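# Seat the banded ring green side up on the lone board peg

## Task

Lower the banded ring, with its green side facing up, fully onto the single free-standing peg on the wooden board. At the end no part of the robot may touch the ring, and the board must lie flat with at least half of its area resting on the cloth.

## Robot and tools

Robot: two arms, left_arm and right_arm, each with six revolute joints and a two-finger gripper. Joint order for each arm, base to hand: waist (joint1), shoulder (joint2), elbow (joint3), wrist pitch (joint4), wrist yaw (joint5), wrist roll (joint6). Stated ranges in radians: waist -2.618 to 3.054, shoulder 0.000 to 3.142, elbow 0.000 to 3.142, wrist pitch -1.571 to 1.571, wrist yaw -1.571 to 1.571, wrist roll -2.094 to 2.094. True ends may differ by up to 0.059 rad. Cameras: cam_left_wrist and cam_right_wrist (896x504 each), mounted on the wrists.

Frames: the scene frame has its origin at table height, midway between the arms, +z up, +x out over the table, left_arm toward +y. Calibrated bases: left_arm at (+0.057, +0.375, +0.033) m, right_arm at (+0.012, -0.294, +0.044) m, both nearly unrotated. Hand positions (end_effector_position, metres) and orientations (end_effector_quat_wxyz) in results are given in each arm's own base frame and can be off by a few cm. The position is the point between the finger pads, about 1 cm short of the tips; fingers point along the gripper's +z and open along its y.

A command row is always 14 numbers in one flat list covering both arms: left_arm's six joint angles then its opening, then right_arm's six angles then its opening. Joint numbers are absolute target angles in radians (not offsets). Opening runs from -1 (closed) to +1 (fully open), also absolute. To keep an arm or gripper unchanged, repeat its current value from "Joint targets" / "Tool commands"; writing 0 for an opening is a real command.

execute_actions(actions, cameras): actions is a list of actions; each action is a list of 1 to 15 rows, one per 1/30 s step; a short action repeats its last row to fill 15 steps. A call is refused if a target goes more than 0.059 rad beyond a stated end and further out than the current angle. Per step each joint target stays within a lead of its measured angle (0.339 rad for waist, shoulder, elbow; 2.2 for the wrist joints), and if the targets would put the hand over 200 mm from where it is, they are scaled back. Far moves therefore need several actions. An empty actions list returns camera images and extra state. cameras: list of names, ["all"], or [] for none.

move(target, speed, blend, opening_speed, grip_force, blocking, cameras): target is one 14-number row or a list of up to 15 rows, all absolute joint angles; joints travel together along interpolated paths (so hands move on curves) with no collision avoidance. speed: rad/s of the joint with the longest way to go, 0.01 to 12.57, default 0.5; one value or one per target. blend: rad, corner rounding between listed targets, 0 means stop at each. opening_speed: rate of the opening command per second on the -1..+1 scale, at least 0.2. grip_force: newtons per pad, 10 to 50 (50 = full), one value or one per arm; it persists; lower forces close slowly. blocking=false returns after about 0.5 s while the move continues; a new move replaces it. The whole list must fit in 10 s. The result adds a "move:" line: done, off_target (resting more than 0.035 rad from target), moving, held (a check withheld steps or stopped the path) or fault, possibly naming arms, plus limits=held when steps were withheld.

wait(seconds 0 to 10, cameras): lets time pass with commands held; a running move continues. stop(cameras): brakes a running move. zoom_image(camera, region): region [x0, y0, x1, y1] in pixels of that camera's latest image, at most 504 by 504. read_manual(section="licences") only returns licence texts. finished_scene(scene, 1 or 2) ends the scene irreversibly; the goal must then hold without the robot.

Result lines: Joint positions and Joint velocities have one block per arm in joint order, ending with the finger gap in metres (0.093 open) and its rate. Joint targets shows what joints are currently driven toward. grip_measured is the gripper motor on the -1..+1 scale: pads meet near -0.94, and an object of width w mm reads about -0.94 + 0.0208*w; each gripper may read up to 0.02 too open. To grip a rigid object firmly command about 0.24 below its width reading; to release, command well above it. "joint sent to its limit" means a joint was clipped at its real end. "joint command not followed" means the clearance check altered targets. Joint torques are in N m, positive toward larger angles, include arm weight, and for joints 1-3 wrap at ±28. MOTOR HOT appears at 75 °C; at 90 °C the arm folds and goes idle for the scene.

Cautions: do not let the ring or board fall or drop from height, and keep everything on the table. Avoid fast impacts, hard presses against fixtures or the table, and any contact or pinching between the two arms. A wrist-camera cable touching something counts as the hand touching it. Avoid long stretched-out holds that heat motors. Loose objects may get nudged occasionally. Release the ring and move clear before finishing.

Each tool is called as a command line: name --argument value for each argument, lists and objects as JSON in quotes; but a table of rows of numbers goes row by row, as --pt "numbers of a row", without its own name.

## Session

execute_actions --actions '[]'

Scene clock: 0.00 s.
left_arm: end_effector_position=(+0.4012, +0.0055, +0.0908) grip_measured=+1.000 end_effector_quat_wxyz=(+0.574, -0.025, +0.818, +0.027) | right_arm: end_effector_position=(+0.3872, -0.0355, +0.0779) grip_measured=+1.000 end_effector_quat_wxyz=(+0.566, +0.050, +0.818, -0.090)
Joint positions: left_arm=[-0.028 1.593 0.408 0.838 -0.099 -0.019 0.093] | right_arm=[-0.005 1.617 0.354 0.905 0.2 -0.021 0.093]
Joint velocities: within noise
Joint torques (N m): no reading
Heat: left arm: 32 °C; right arm: 30 °C.
Joint targets: left_arm=[-0.028 1.585 0.417 0.844 -0.099 -0.018] | right_arm=[-0.005 1.608 0.364 0.917 0.200 -0.021]
Tool commands: left_gripper/opening=+1.0 right_gripper/opening=+1.0

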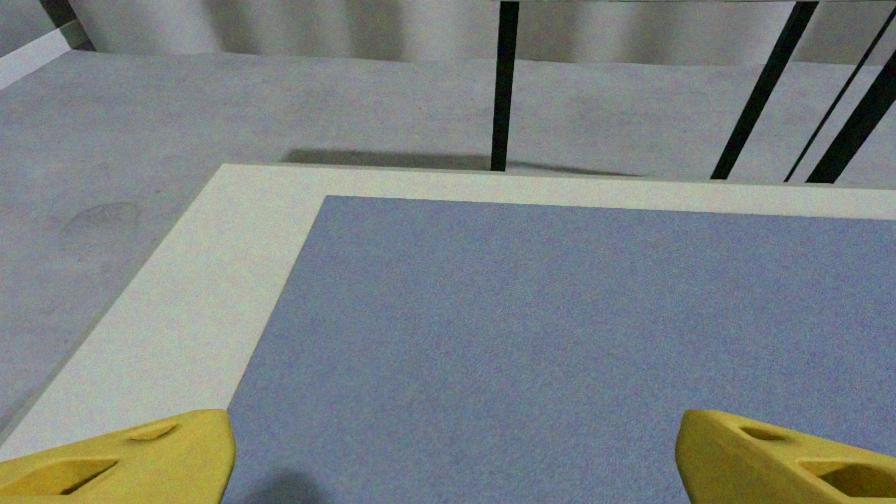

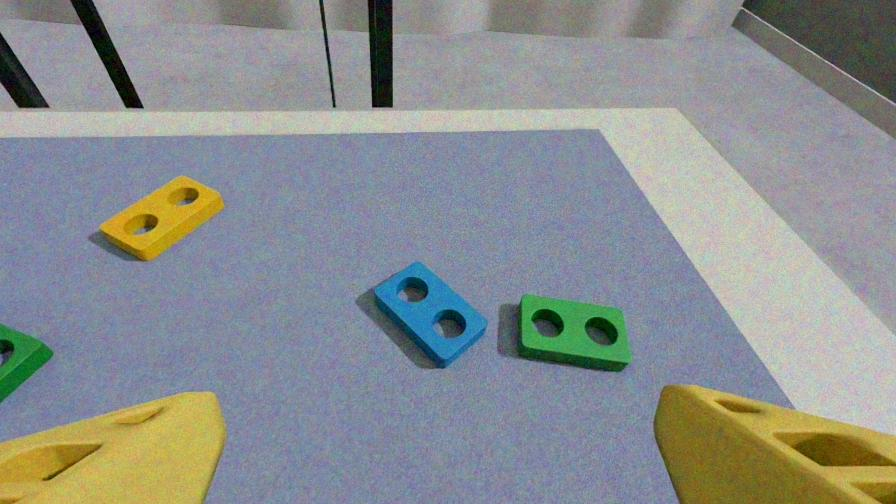

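move --target '[-0.4,1.2,1.2,-0.9,0,0,1,0.1,1.2,1.2,-0.9,0,0,1]' --speed 1.5 --cameras '["all"]'

Scene clock: 3.20 s.
left_arm: end_effector_position=(+0.2961, -0.1221, +0.2185) grip_measured=+1.000 end_effector_quat_wxyz=(+0.312, +0.181, +0.931, -0.061) | right_arm: end_effector_position=(+0.3148, +0.0275, +0.2116) grip_measured=+1.000 end_effector_quat_wxyz=(+0.304, -0.047, +0.951, +0.007)
Joint positions: left_arm=[-0.394 1.212 1.176 -0.889 -0.006 -0.009 0.093] | right_arm=[0.094 1.214 1.167 -0.905 0.013 -0.008 0.093]
Joint torques (N m): left_arm=[-0.36 -4.48 8.36 1.71 -0.02 0.1] | right_arm=[0.66 -4.41 10.71 1.51 -0.14 0.16]
Heat: left arm: 32 °C; right arm: 30 °C.
Joint targets: left_arm=[-0.400 1.200 1.200 -0.900 0.000 0.000] | right_arm=[0.100 1.200 1.200 -0.900 0.000 0.000]
move: done

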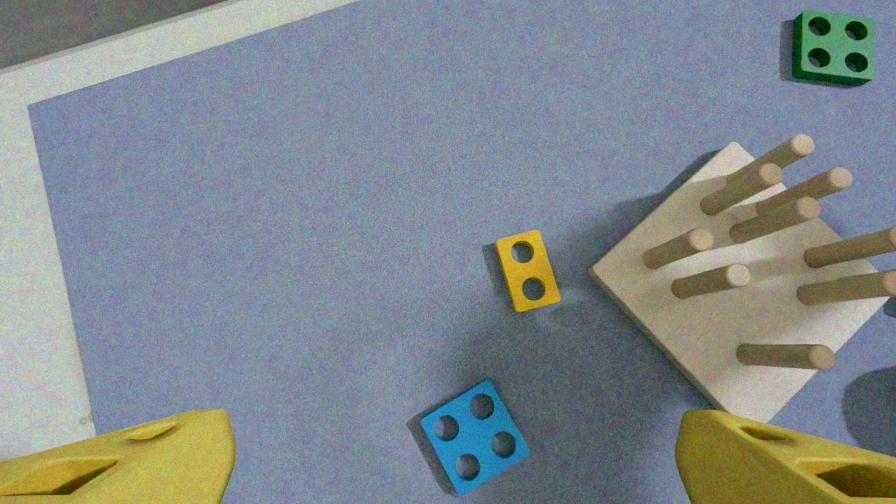

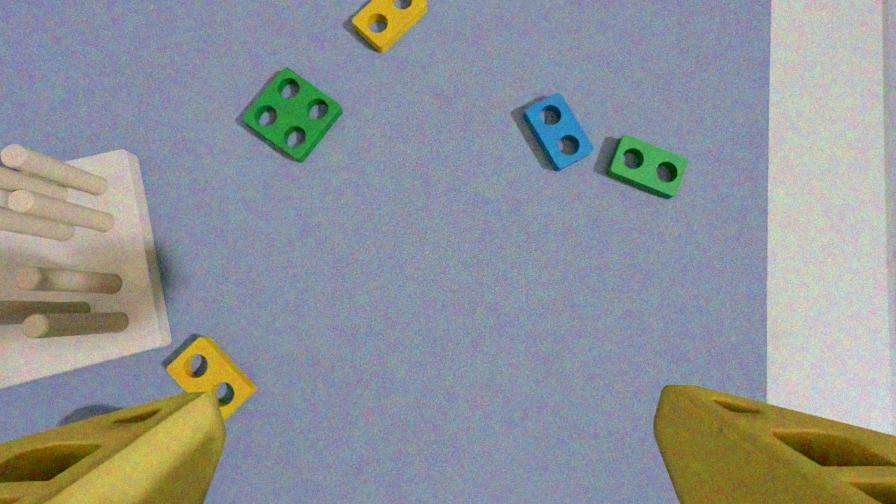

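move --target '[-0.9,1.0,1.1,-1.35,0,0,1,0.5,1.0,1.1,-1.35,0,0,1]' --speed 1.5 --cameras '["all"]'

Scene clock: 4.77 s.
left_arm: end_effector_position=(+0.1224, -0.1529, +0.1907) grip_measured=+1.000 end_effector_quat_wxyz=(+0.148, +0.423, +0.891, -0.072) | right_arm: end_effector_position=(+0.1710, +0.0914, +0.1913) grip_measured=+1.000 end_effector_quat_wxyz=(+0.156, -0.244, +0.956, +0.037)
Joint positions: left_arm=[-0.894 1.008 1.104 -1.337 0.002 -0.007 0.093] | right_arm=[0.494 1.009 1.11 -1.349 0.004 -0.006 0.093]
Joint torques (N m): left_arm=[-0.29 -1.98 5.67 1.06 -0.07 0.1] | right_arm=[0.65 -1.89 5.83 0.94 -0.06 0.16]
Heat: left arm: 33 °C; right arm: 30 °C.
Joint targets: left_arm=[-0.900 1.000 1.100 -1.350 0.000 0.000] | right_arm=[0.500 1.000 1.100 -1.350 0.000 0.000]
move: done

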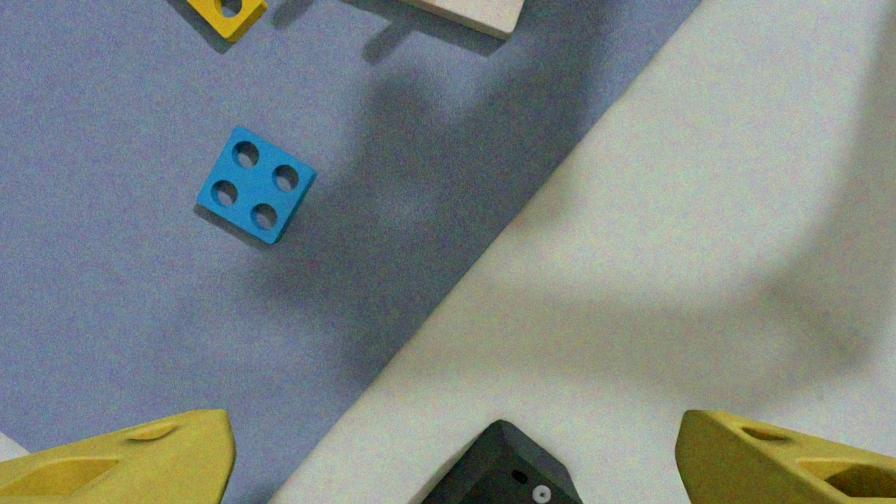

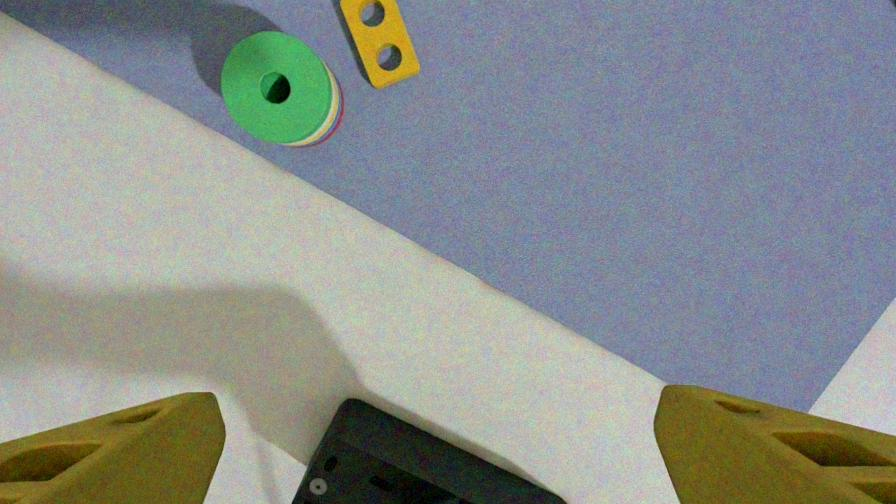

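move --target '[0,1.0,1.1,-1.35,0,0,1,0.806,1.762,1.478,-1.287,0,0,1]' --speed 1.2 --cameras '["cam_right_wrist"]'

Scene clock: 7.20 s.
left_arm: end_effector_position=(+0.1956, -0.0014, +0.1907) grip_measured=+1.000 end_effector_quat_wxyz=(+0.164, +0.000, +0.986, -0.002) | right_arm: end_effector_position=(+0.2168, +0.2243, +0.1128) grip_measured=+1.000 end_effector_quat_wxyz=(-0.015, -0.394, +0.919, -0.008)
Joint positions: left_arm=[-0.006 1.008 1.104 -1.337 0.001 -0.006 0.093] | right_arm=[0.804 1.756 1.444 -1.293 0.004 -0.006 0.093]
Joint torques (N m): left_arm=[0.75 -1.99 5.6 1.07 -0.08 0.1] | right_arm=[0.27 -6.12 9.73 0.29 -0.06 0.16]
Heat: left arm: 33 °C; right arm: 30 °C.
Joint targets: left_arm=[0.000 1.000 1.100 -1.350 0.000 0.000] | right_arm=[0.806 1.762 1.478 -1.287 0.000 0.000]
move: done
Images, in order (width x height): cam_right_wrist 896x504.

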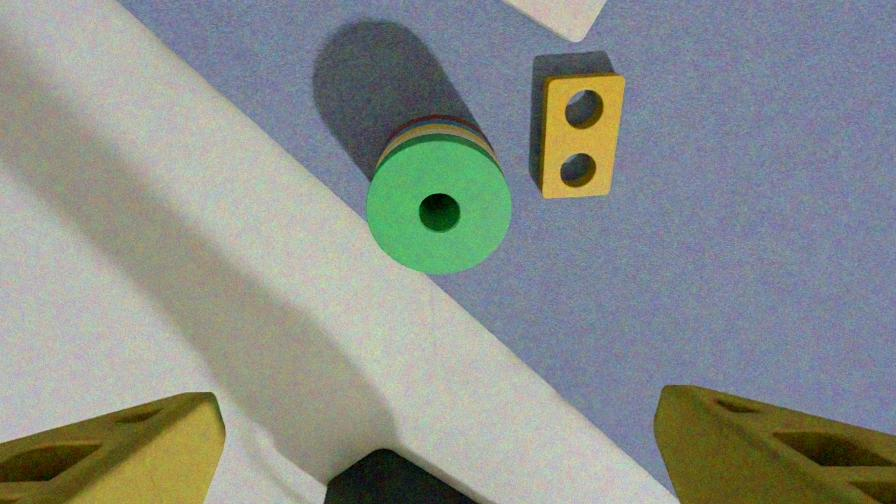

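move --target '[0,1.0,1.1,-1.35,0,0,1,0.806,1.707,1.234,-1.078,0,0,1]' --cameras '["cam_right_wrist"]'

Scene clock: 11.03 s.
left_arm: end_effector_position=(+0.1956, -0.0014, +0.1907) grip_measured=+1.000 end_effector_quat_wxyz=(+0.164, +0.000, +0.986, -0.002) | right_arm: end_effector_position=(+0.2109, +0.2182, +0.0653) grip_measured=+1.000 end_effector_quat_wxyz=(-0.011, -0.394, +0.919, -0.007)
Joint positions: left_arm=[-0.006 1.008 1.104 -1.337 0.001 -0.006 0.093] | right_arm=[0.804 1.746 1.242 -1.092 0.004 -0.006 0.093]
Joint torques (N m): left_arm=[0.64 -1.92 5.57 1.03 -0.09 0.05] | right_arm=[0.21 -9.69 5.63 0.37 -0.05 0.15]
Heat: left arm: 32 °C; right arm: 31 °C.
Joint targets: left_arm=[0.000 1.000 1.100 -1.350 0.000 0.000] | right_arm=[0.806 1.707 1.234 -1.078 0.000 0.000]
move: off_target (right_arm); right_arm: the shoulder is farthest, 0.039 rad from its target
Images, in order (width x height): cam_right_wrist 896x504.

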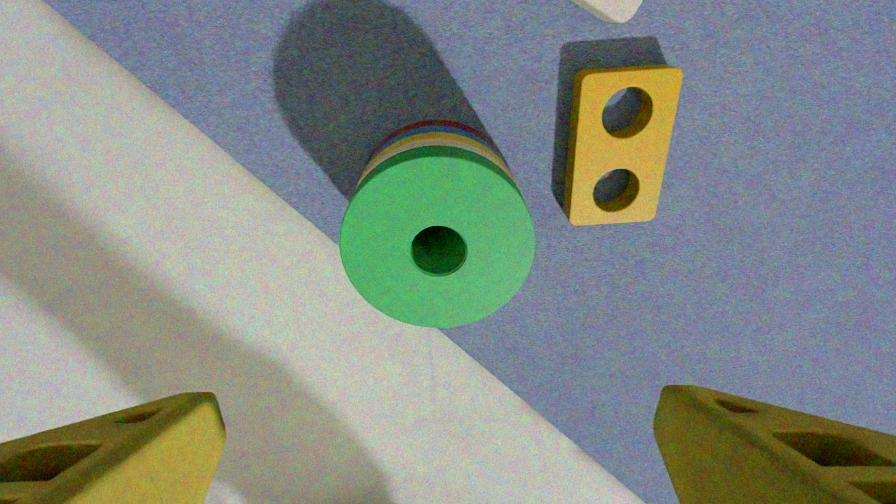

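move --target '[0,1.0,1.1,-1.35,0,0,1,0.806,1.830,1.075,-0.796,0,0,1]' --cameras '["cam_right_wrist"]'

Scene clock: 12.80 s.
left_arm: end_effector_position=(+0.1956, -0.0014, +0.1907) grip_measured=+1.000 end_effector_quat_wxyz=(+0.164, +0.000, +0.986, -0.002) | right_arm: end_effector_position=(+0.2164, +0.2239, +0.0059) grip_measured=+1.000 end_effector_quat_wxyz=(+0.009, -0.394, +0.919, +0.002)
Joint positions: left_arm=[-0.006 1.008 1.104 -1.337 0.001 -0.006 0.093] | right_arm=[0.804 1.821 1.081 -0.812 0.004 -0.006 0.093]
Joint torques (N m): left_arm=[0.69 -1.85 5.61 1.07 -0.04 0.07] | right_arm=[0.24 -5.96 5.3 0.51 -0.05 0.16]
Heat: left arm: 32 °C; right arm: 31 °C.
Joint targets: left_arm=[0.000 1.000 1.100 -1.350 0.000 0.000] | right_arm=[0.806 1.830 1.075 -0.796 0.000 0.000]
move: done
Images, in order (width x height): cam_right_wrist 896x504.

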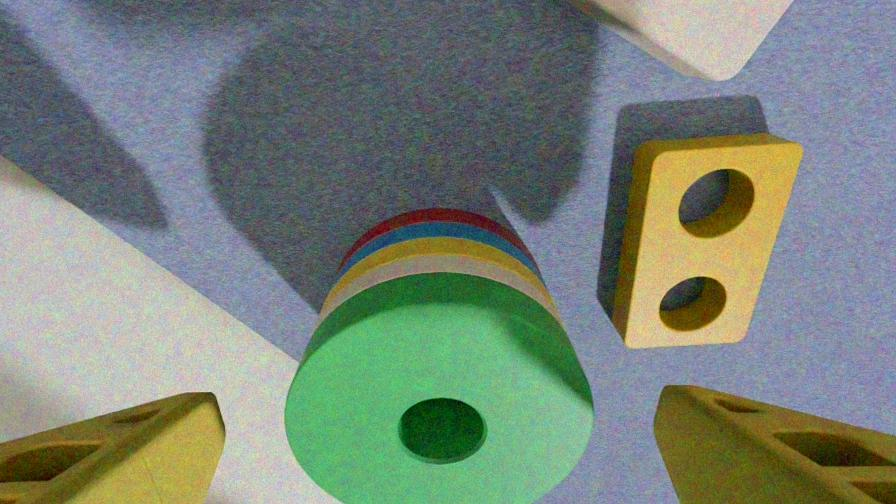

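move --pt "0 1.0 1.1 -1.35 0 0 1 0.806 1.865 1.070 -0.775 0 0 1" --pt "0 1.0 1.1 -1.35 0 0 1 0.806 1.865 1.070 -0.775 0 0 -0.1" --opening_speed 1.5 --cameras '["cam_right_wrist"]'

Scene clock: 15.20 s.
left_arm: end_effector_position=(+0.1956, -0.0014, +0.1907) grip_measured=+1.000 end_effector_quat_wxyz=(+0.164, +0.000, +0.986, -0.002) | right_arm: end_effector_position=(+0.2176, +0.2252, -0.0030) grip_measured=+0.090 end_effector_quat_wxyz=(+0.005, -0.394, +0.919, +0.000)
Joint positions: left_arm=[-0.006 1.008 1.104 -1.337 0.001 -0.006 0.093] | right_arm=[0.804 1.852 1.081 -0.79 0.004 -0.006 0.05]
Joint torques (N m): left_arm=[0.66 -2 5.65 1 -0.09 0.06] | right_arm=[0.23 -5.75 4.74 0.47 -0.05 0.14]
Heat: left arm: 32 °C; right arm: 32 °C.
Joint targets: left_arm=[0.000 1.000 1.100 -1.350 0.000 0.000] | right_arm=[0.806 1.865 1.070 -0.775 0.000 0.000]
move: done
Images, in order (width x height): cam_right_wrist 896x504.

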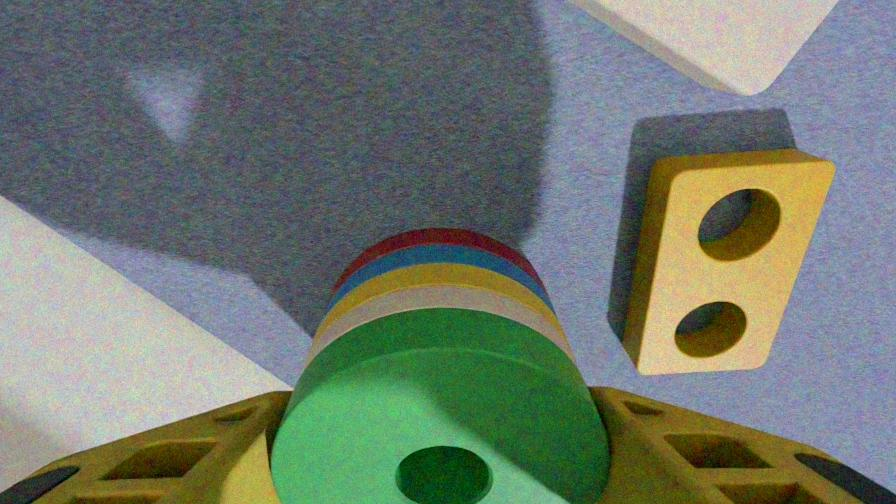

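move --pt "0 1.0 1.1 -1.35 0 0 1 0.806 1.725 1.465 -1.28 0 0 -0.1" --pt "-0.4 1.2 1.2 -0.9 0 0 1 0.888 2.005 1.89 -1.435 0 0 -0.1" --blend 0.1 --speed 0.6 --cameras '["all"]'

Scene clock: 18.43 s.
left_arm: end_effector_position=(+0.2871, -0.1204, +0.2177) grip_measured=+1.000 end_effector_quat_wxyz=(+0.303, +0.184, +0.933, -0.063) | right_arm: end_effector_position=(+0.2408, +0.2930, +0.1376) grip_measured=+0.107 end_effector_quat_wxyz=(+0.002, -0.431, +0.902, -0.001)
Joint positions: left_arm=[-0.396 1.193 1.172 -0.921 0.002 -0.006 0.093] | right_arm=[0.885 1.992 1.853 -1.43 0.004 -0.006 0.05]
Joint torques (N m): left_arm=[-0.49 -2.66 8.51 2.01 -0.11 0.12] | right_arm=[0.5 -7.35 10.04 0.23 -0.06 0.15]
Heat: left arm: 32 °C; right arm: 32 °C.
Joint targets: left_arm=[-0.400 1.200 1.200 -0.900 0.000 0.000] | right_arm=[0.888 2.005 1.890 -1.435 0.000 0.000]
move: off_target (right_arm); right_arm: the elbow is farthest, 0.037 rad from its target

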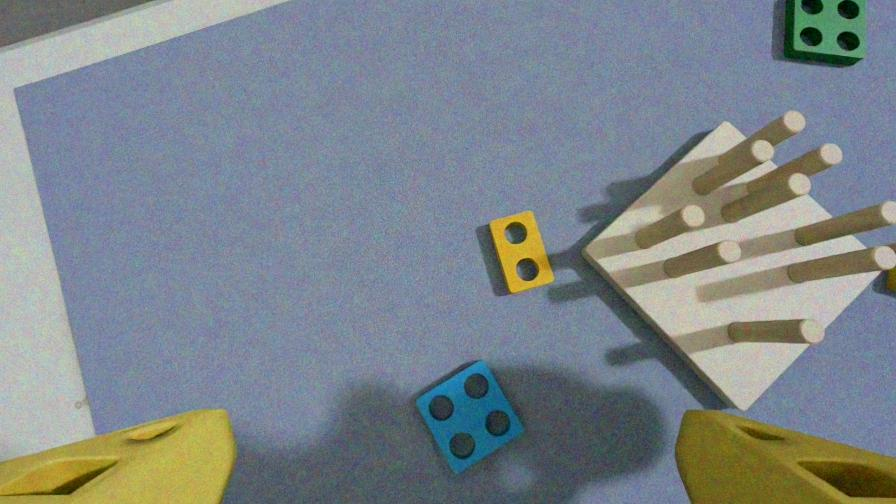

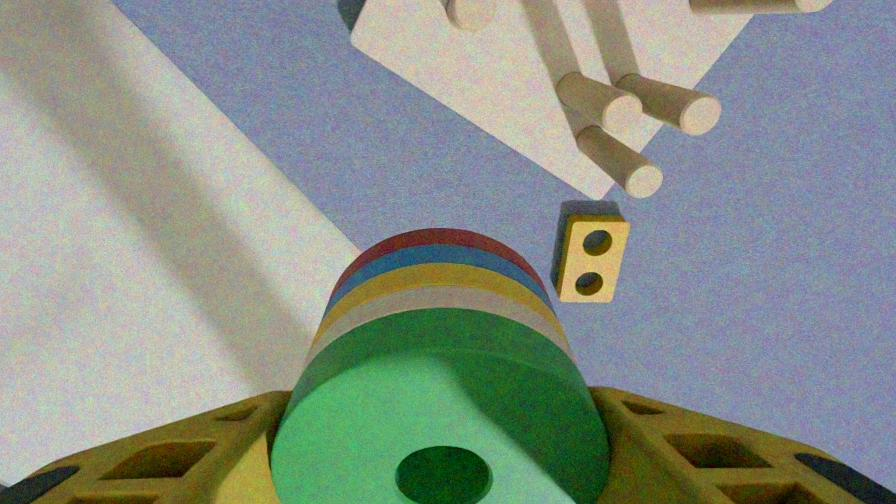

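zoom_image --camera "cam_left_wrist" --region '[560, 90, 896, 430]'

zoom_image --camera "cam_right_wrist" --region '[330, 0, 830, 300]'

Scaled by 1.482 from the camera's 896x504 image, which has a finer 1280x720 frame.

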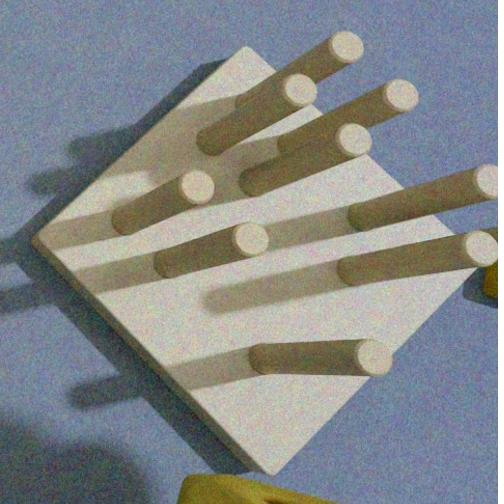

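Scaled by 1.008 from the camera's 896x504 image, which has a finer 1280x720 frame.

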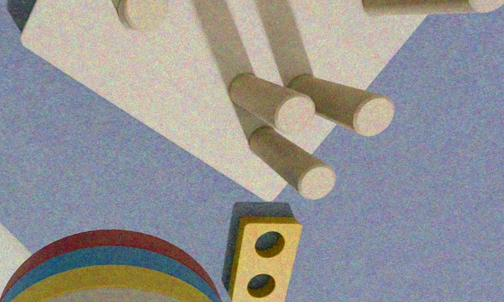

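move --target '[-0.4,1.2,1.2,-0.9,0,0,1,0.868,2.195,2.045,-1.39,0,0,-0.1]' --cameras '["all"]'

Scene clock: 21.10 s.
left_arm: end_effector_position=(+0.2871, -0.1204, +0.2178) grip_measured=+1.000 end_effector_quat_wxyz=(+0.303, +0.184, +0.933, -0.063) | right_arm: end_effector_position=(+0.2722, +0.3235, +0.1020) grip_measured=+0.107 end_effector_quat_wxyz=(-0.002, -0.425, +0.905, -0.003)
Joint positions: left_arm=[-0.396 1.193 1.172 -0.921 0.002 -0.006 0.093] | right_arm=[0.873 2.188 2.009 -1.399 0.004 -0.006 0.05]
Joint torques (N m): left_arm=[-0.23 -2.78 8.57 2.02 -0.05 0.12] | right_arm=[-0.39 -9.2 9.98 0.38 -0.06 0.15]
Heat: left arm: 33 °C; right arm: 33 °C.
Joint targets: left_arm=[-0.400 1.200 1.200 -0.900 0.000 0.000] | right_arm=[0.868 2.195 2.045 -1.390 0.000 0.000]
move: off_target (right_arm); right_arm: the elbow is farthest, 0.036 rad from its target

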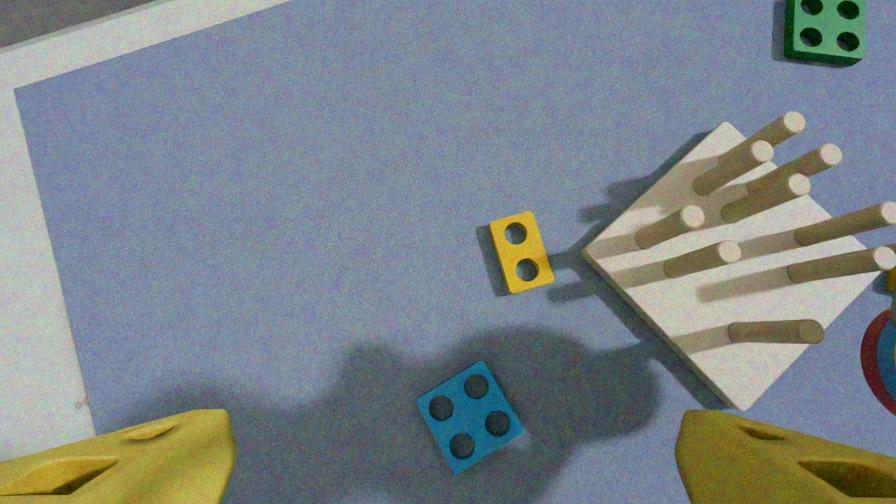

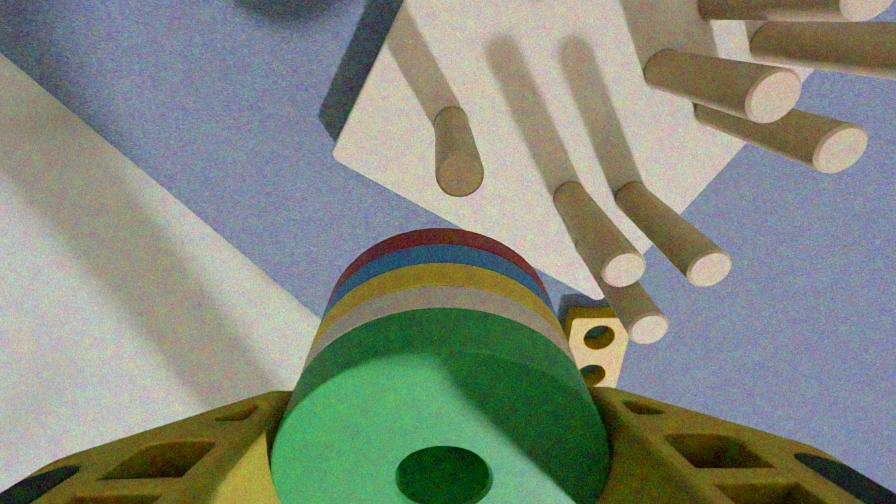

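move --pt "-0.4 0.6 0.5 -0.45 0 0 1 0.860 2.235 2.095 -1.405 0 0 -0.1" --pt "-0.85 0.6 0.5 -0.45 0 0 1 0.860 2.235 2.095 -1.405 0 0 -0.1" --speed 0.9 --cameras '["all"]'

Scene clock: 24.93 s.
left_arm: end_effector_position=(+0.1702, -0.1915, +0.1661) grip_measured=+1.000 end_effector_quat_wxyz=(+0.435, +0.357, +0.803, -0.197) | right_arm: end_effector_position=(+0.2812, +0.3294, +0.1013) grip_measured=+0.107 end_effector_quat_wxyz=(+0.005, -0.422, +0.907, +0.000)
Joint positions: left_arm=[-0.844 0.606 0.502 -0.472 0 -0.006 0.093] | right_arm=[0.866 2.22 2.058 -1.401 0.004 -0.006 0.05]
Joint torques (N m): left_arm=[-0.32 -0.32 6.67 2.57 -0.05 0.11] | right_arm=[-0.44 -8.72 10.1 0.26 -0.06 0.15]
Heat: left arm: 33 °C; right arm: 34 °C.
Joint targets: left_arm=[-0.850 0.600 0.500 -0.450 0.000 0.000] | right_arm=[0.860 2.235 2.095 -1.405 0.000 0.000]
move: off_target (right_arm); right_arm: the elbow is farthest, 0.037 rad from its target

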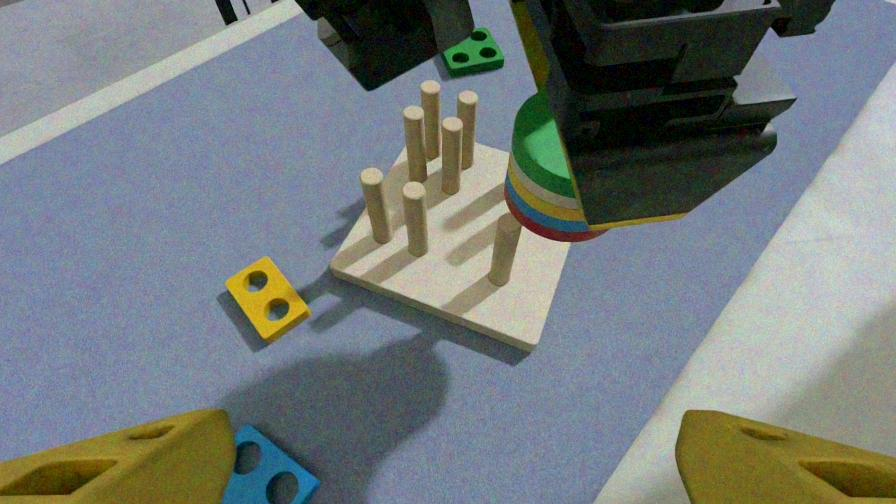

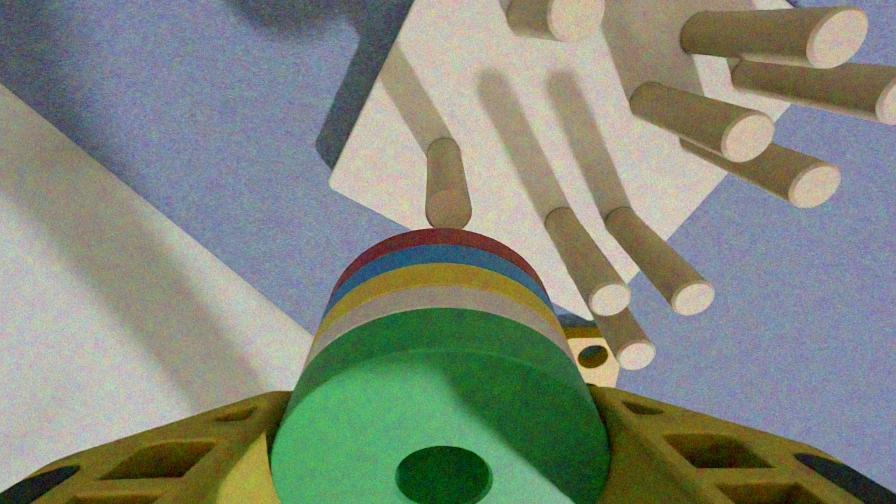

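move --target '[-0.85,0.6,0.5,-0.45,0,0,1,0.860,2.318,2.226,-1.456,0,0,-0.1]' --speed 0.3 --cameras '["all"]'

zoom_image --camera "cam_left_wrist" --region '[430, 80, 680, 330]'

Scene clock: 26.93 s.
left_arm: end_effector_position=(+0.1702, -0.1915, +0.1661) grip_measured=+1.000 end_effector_quat_wxyz=(+0.435, +0.357, +0.803, -0.197) | right_arm: end_effector_position=(+0.2910, +0.3409, +0.0992) grip_measured=+0.107 end_effector_quat_wxyz=(+0.004, -0.422, +0.907, +0.000)
Joint positions: left_arm=[-0.844 0.606 0.502 -0.472 0 -0.006 0.093] | right_arm=[0.866 2.303 2.189 -1.451 0.004 -0.006 0.05]
Joint torques (N m): left_arm=[-0.53 -0.53 6.75 2.59 -0.07 0.11] | right_arm=[-0.4 -9.25 10.06 0.24 -0.06 0.16]
Heat: left arm: 33 °C; right arm: 34 °C.
Joint targets: left_arm=[-0.850 0.600 0.500 -0.450 0.000 0.000] | right_arm=[0.860 2.318 2.226 -1.456 0.000 0.000]
move: off_target (right_arm); right_arm: the elbow is farthest, 0.037 rad from its target

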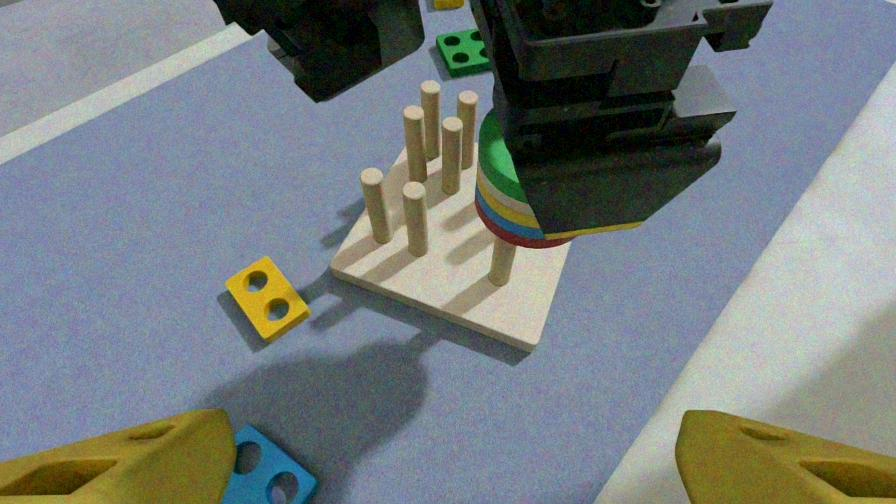

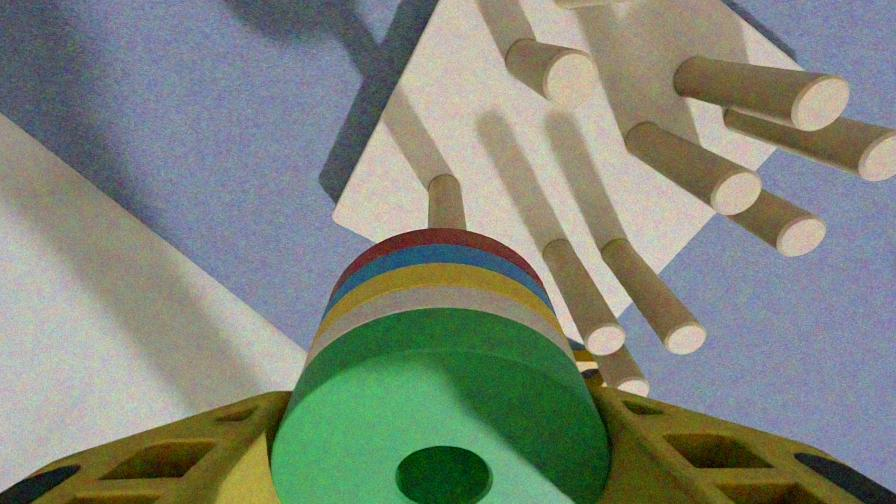

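Scaled by 2.016 from the camera's 896x504 image, which has a finer 1280x720 frame.

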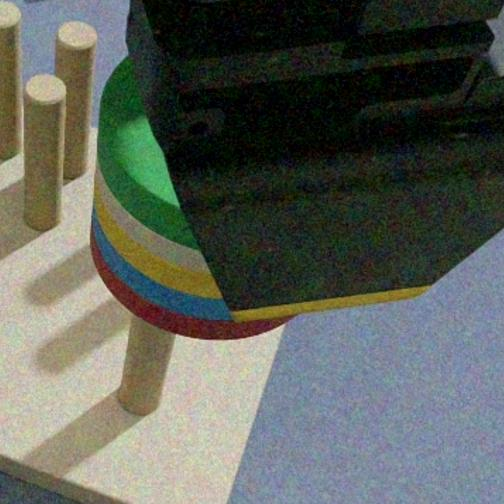

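move --target '[-0.85,0.6,0.5,-0.45,0,0,1,0.860,2.359,2.277,-1.466,0,0,-0.1]' --speed 0.3 --cameras '["all"]'

zoom_image --camera "cam_left_wrist" --region '[430, 80, 680, 330]'

Scene clock: 28.93 s.
left_arm: end_effector_position=(+0.1702, -0.1915, +0.1661) grip_measured=+1.000 end_effector_quat_wxyz=(+0.435, +0.357, +0.803, -0.197) | right_arm: end_effector_position=(+0.2960, +0.3467, +0.0944) grip_measured=+0.107 end_effector_quat_wxyz=(+0.004, -0.422, +0.907, +0.000)
Joint positions: left_arm=[-0.844 0.606 0.502 -0.472 0 -0.006 0.093] | right_arm=[0.866 2.344 2.24 -1.461 0.004 -0.006 0.05]
Joint torques (N m): left_arm=[-0.39 -0.39 6.63 2.58 -0.04 0.08] | right_arm=[-0.42 -9.47 9.98 0.26 -0.05 0.14]
Heat: left arm: 33 °C; right arm: 35 °C.
Joint targets: left_arm=[-0.850 0.600 0.500 -0.450 0.000 0.000] | right_arm=[0.860 2.359 2.277 -1.466 0.000 0.000]
move: off_target (right_arm); right_arm: the elbow is farthest, 0.037 rad from its target

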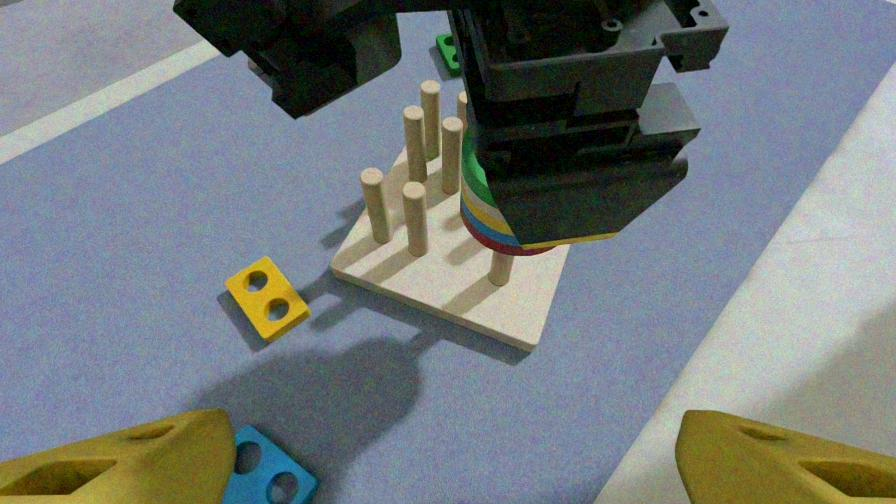

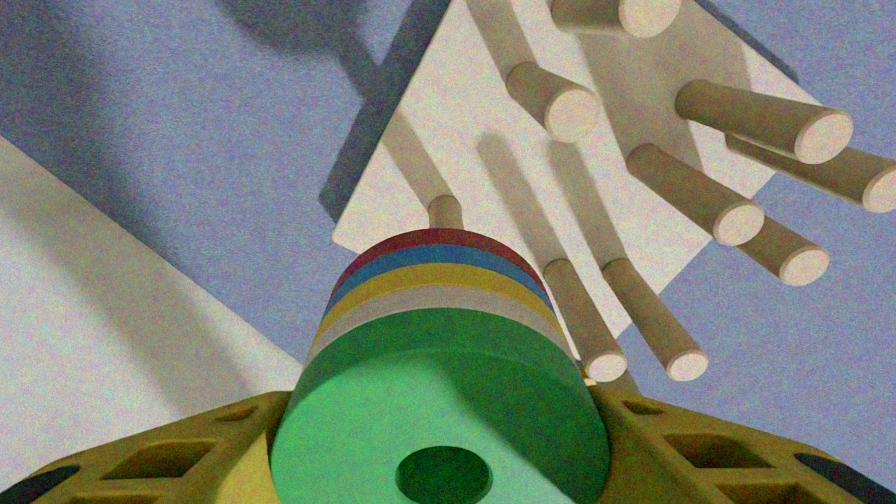

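Scaled by 2.016 from the camera's 896x504 image, which has a finer 1280x720 frame.

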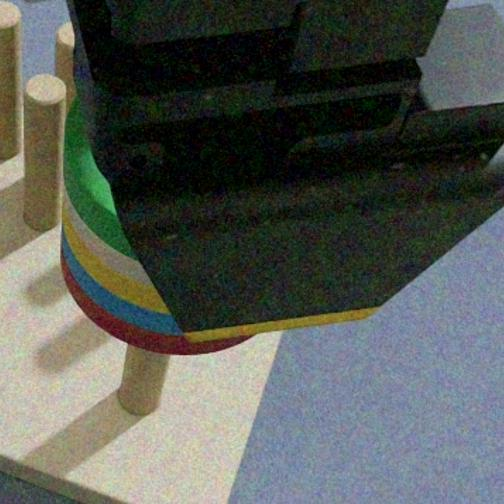

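move --target '[-0.85,0.6,0.5,-0.45,0,0,1,0.857,2.366,2.171,-1.351,0,0,-0.1]' --speed 0.15 --cameras '["all"]'

zoom_image --camera "cam_left_wrist" --region '[430, 80, 680, 330]'

Scene clock: 30.40 s.
left_arm: end_effector_position=(+0.1702, -0.1915, +0.1661) grip_measured=+1.000 end_effector_quat_wxyz=(+0.435, +0.357, +0.803, -0.197) | right_arm: end_effector_position=(+0.3022, +0.3527, +0.0774) grip_measured=+0.107 end_effector_quat_wxyz=(+0.014, -0.421, +0.907, +0.005)
Joint positions: left_arm=[-0.844 0.606 0.502 -0.472 0 -0.006 0.093] | right_arm=[0.864 2.35 2.184 -1.374 0.004 -0.006 0.05]
Joint torques (N m): left_arm=[-0.2 -0.4 6.71 2.55 -0.05 0.1] | right_arm=[-0.55 -9.51 5.33 0.61 -0.06 0.14]
Heat: left arm: 33 °C; right arm: 35 °C.
Joint targets: left_arm=[-0.850 0.600 0.500 -0.450 0.000 0.000] | right_arm=[0.857 2.366 2.171 -1.351 0.000 0.000]
move: done

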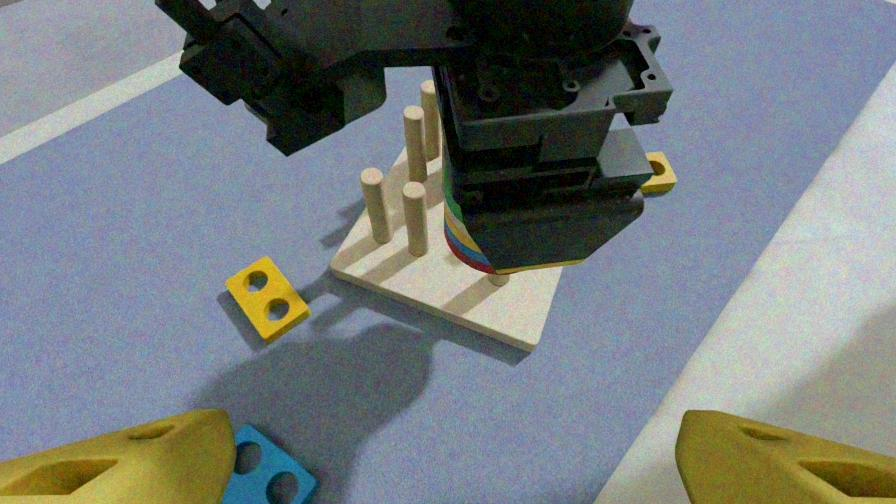

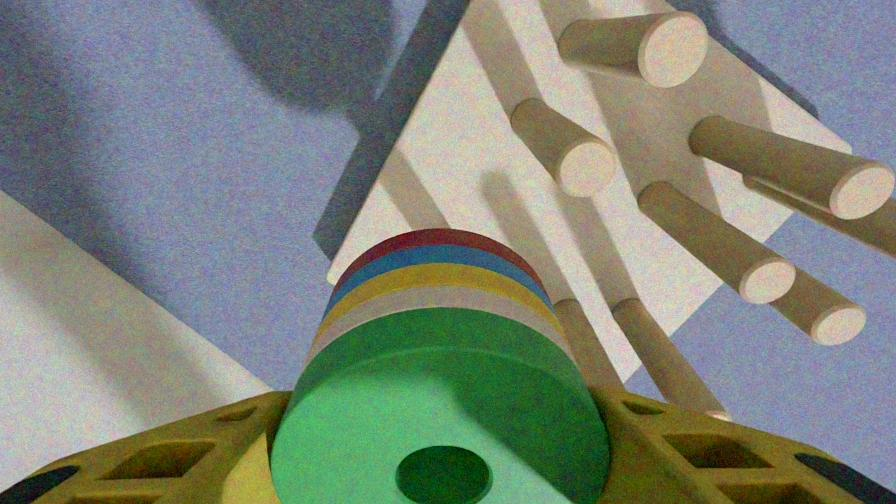

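Scaled by 2.016 from the camera's 896x504 image, which has a finer 1280x720 frame.

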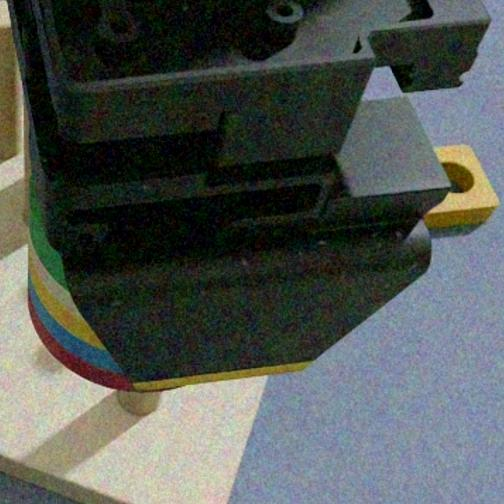

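move --target '[-0.85,0.6,0.5,-0.45,0,0,1,0.857,2.388,2.265,-1.425,0,0,-0.1]' --speed 0.2 --cameras '["all"]'

zoom_image --camera "cam_left_wrist" --region '[430, 80, 680, 330]'

Scene clock: 31.87 s.
left_arm: end_effector_position=(+0.1702, -0.1915, +0.1661) grip_measured=+1.000 end_effector_quat_wxyz=(+0.435, +0.357, +0.803, -0.197) | right_arm: end_effector_position=(+0.3011, +0.3510, +0.0792) grip_measured=+0.107 end_effector_quat_wxyz=(+0.004, -0.421, +0.907, +0.000)
Joint positions: left_arm=[-0.844 0.606 0.502 -0.472 0 -0.006 0.093] | right_arm=[0.863 2.372 2.229 -1.42 0.004 -0.006 0.05]
Joint torques (N m): left_arm=[-0.4 -0.34 6.79 2.57 -0.12 0.08] | right_arm=[-0.47 -9.61 10.04 0.26 -0.06 0.15]
Heat: left arm: 33 °C; right arm: 35 °C.
Joint targets: left_arm=[-0.850 0.600 0.500 -0.450 0.000 0.000] | right_arm=[0.857 2.388 2.265 -1.425 0.000 0.000]
move: off_target (right_arm); right_arm: the elbow is farthest, 0.036 rad from its target

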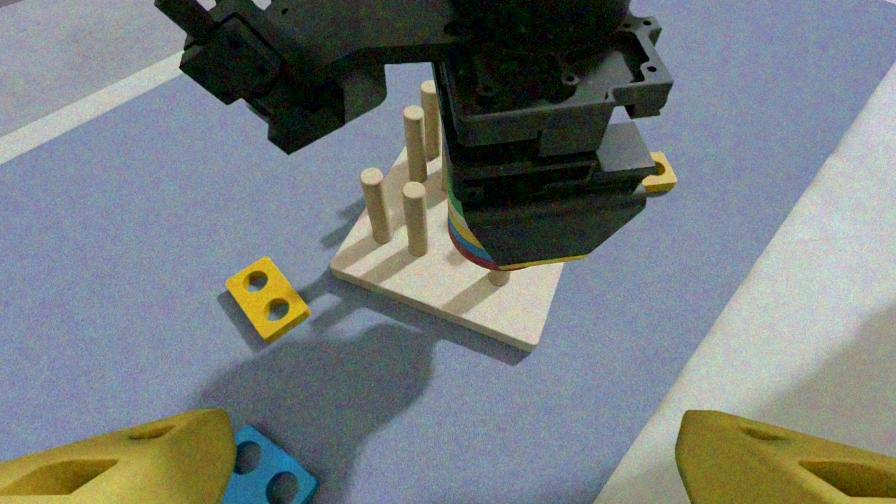

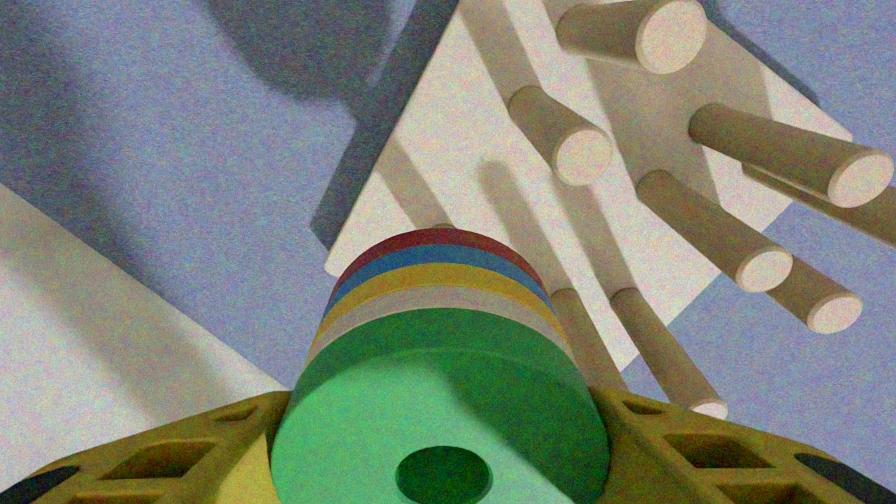

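Scaled by 2.016 from the camera's 896x504 image, which has a finer 1280x720 frame.

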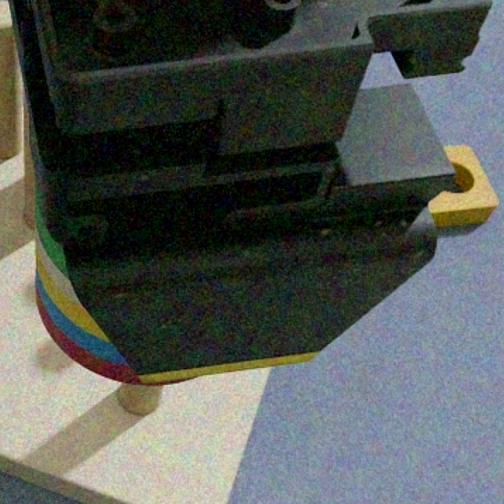

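move --target '[-0.85,0.6,0.5,-0.45,0,0,1,0.857,2.380,2.112,-1.310,0,0,-0.1]' --speed 0.15 --cameras '["all"]'

zoom_image --camera "cam_left_wrist" --region '[430, 80, 680, 330]'

Scene clock: 33.60 s.
left_arm: end_effector_position=(+0.1702, -0.1915, +0.1661) grip_measured=+1.000 end_effector_quat_wxyz=(+0.435, +0.357, +0.803, -0.197) | right_arm: end_effector_position=(+0.3028, +0.3530, +0.0745) grip_measured=+0.107 end_effector_quat_wxyz=(+0.018, -0.421, +0.907, +0.006)
Joint positions: left_arm=[-0.844 0.606 0.502 -0.472 0 -0.006 0.093] | right_arm=[0.863 2.343 2.158 -1.349 0.004 -0.006 0.05]
Joint torques (N m): left_arm=[-0.36 -0.29 6.86 2.57 -0.06 0.14] | right_arm=[-0.49 -7.68 2.18 0.8 -0.06 0.15]
Heat: left arm: 33 °C; right arm: 36 °C.
Joint targets: left_arm=[-0.850 0.600 0.500 -0.450 0.000 0.000] | right_arm=[0.857 2.380 2.112 -1.310 0.000 0.000]
move: off_target (right_arm); right_arm: the elbow is farthest, 0.046 rad from its target

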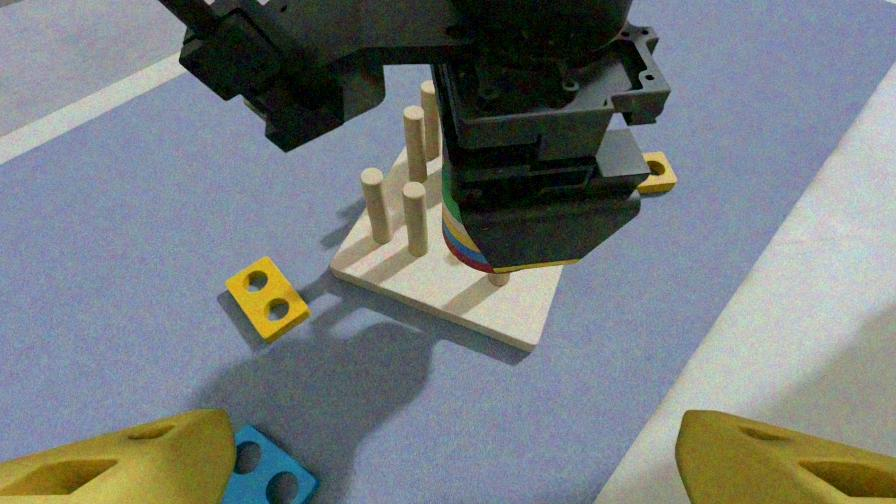

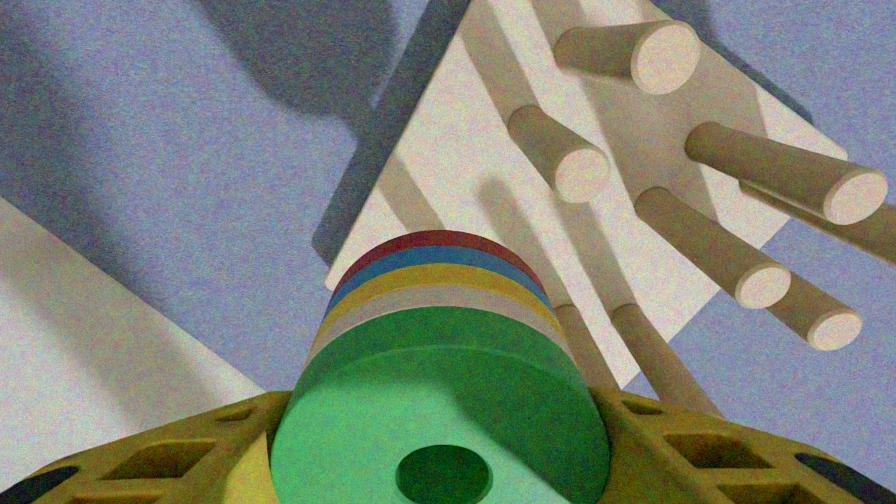

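Scaled by 2.016 from the camera's 896x504 image, which has a finer 1280x720 frame.

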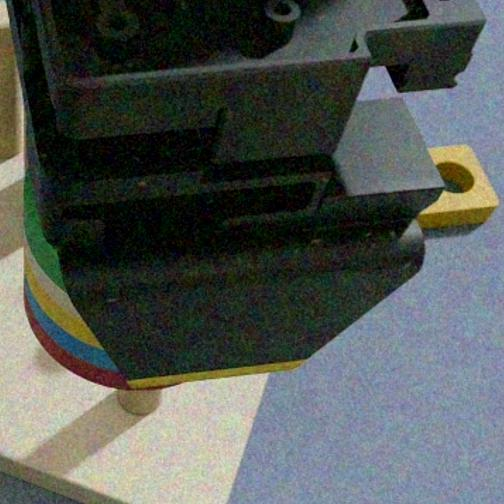

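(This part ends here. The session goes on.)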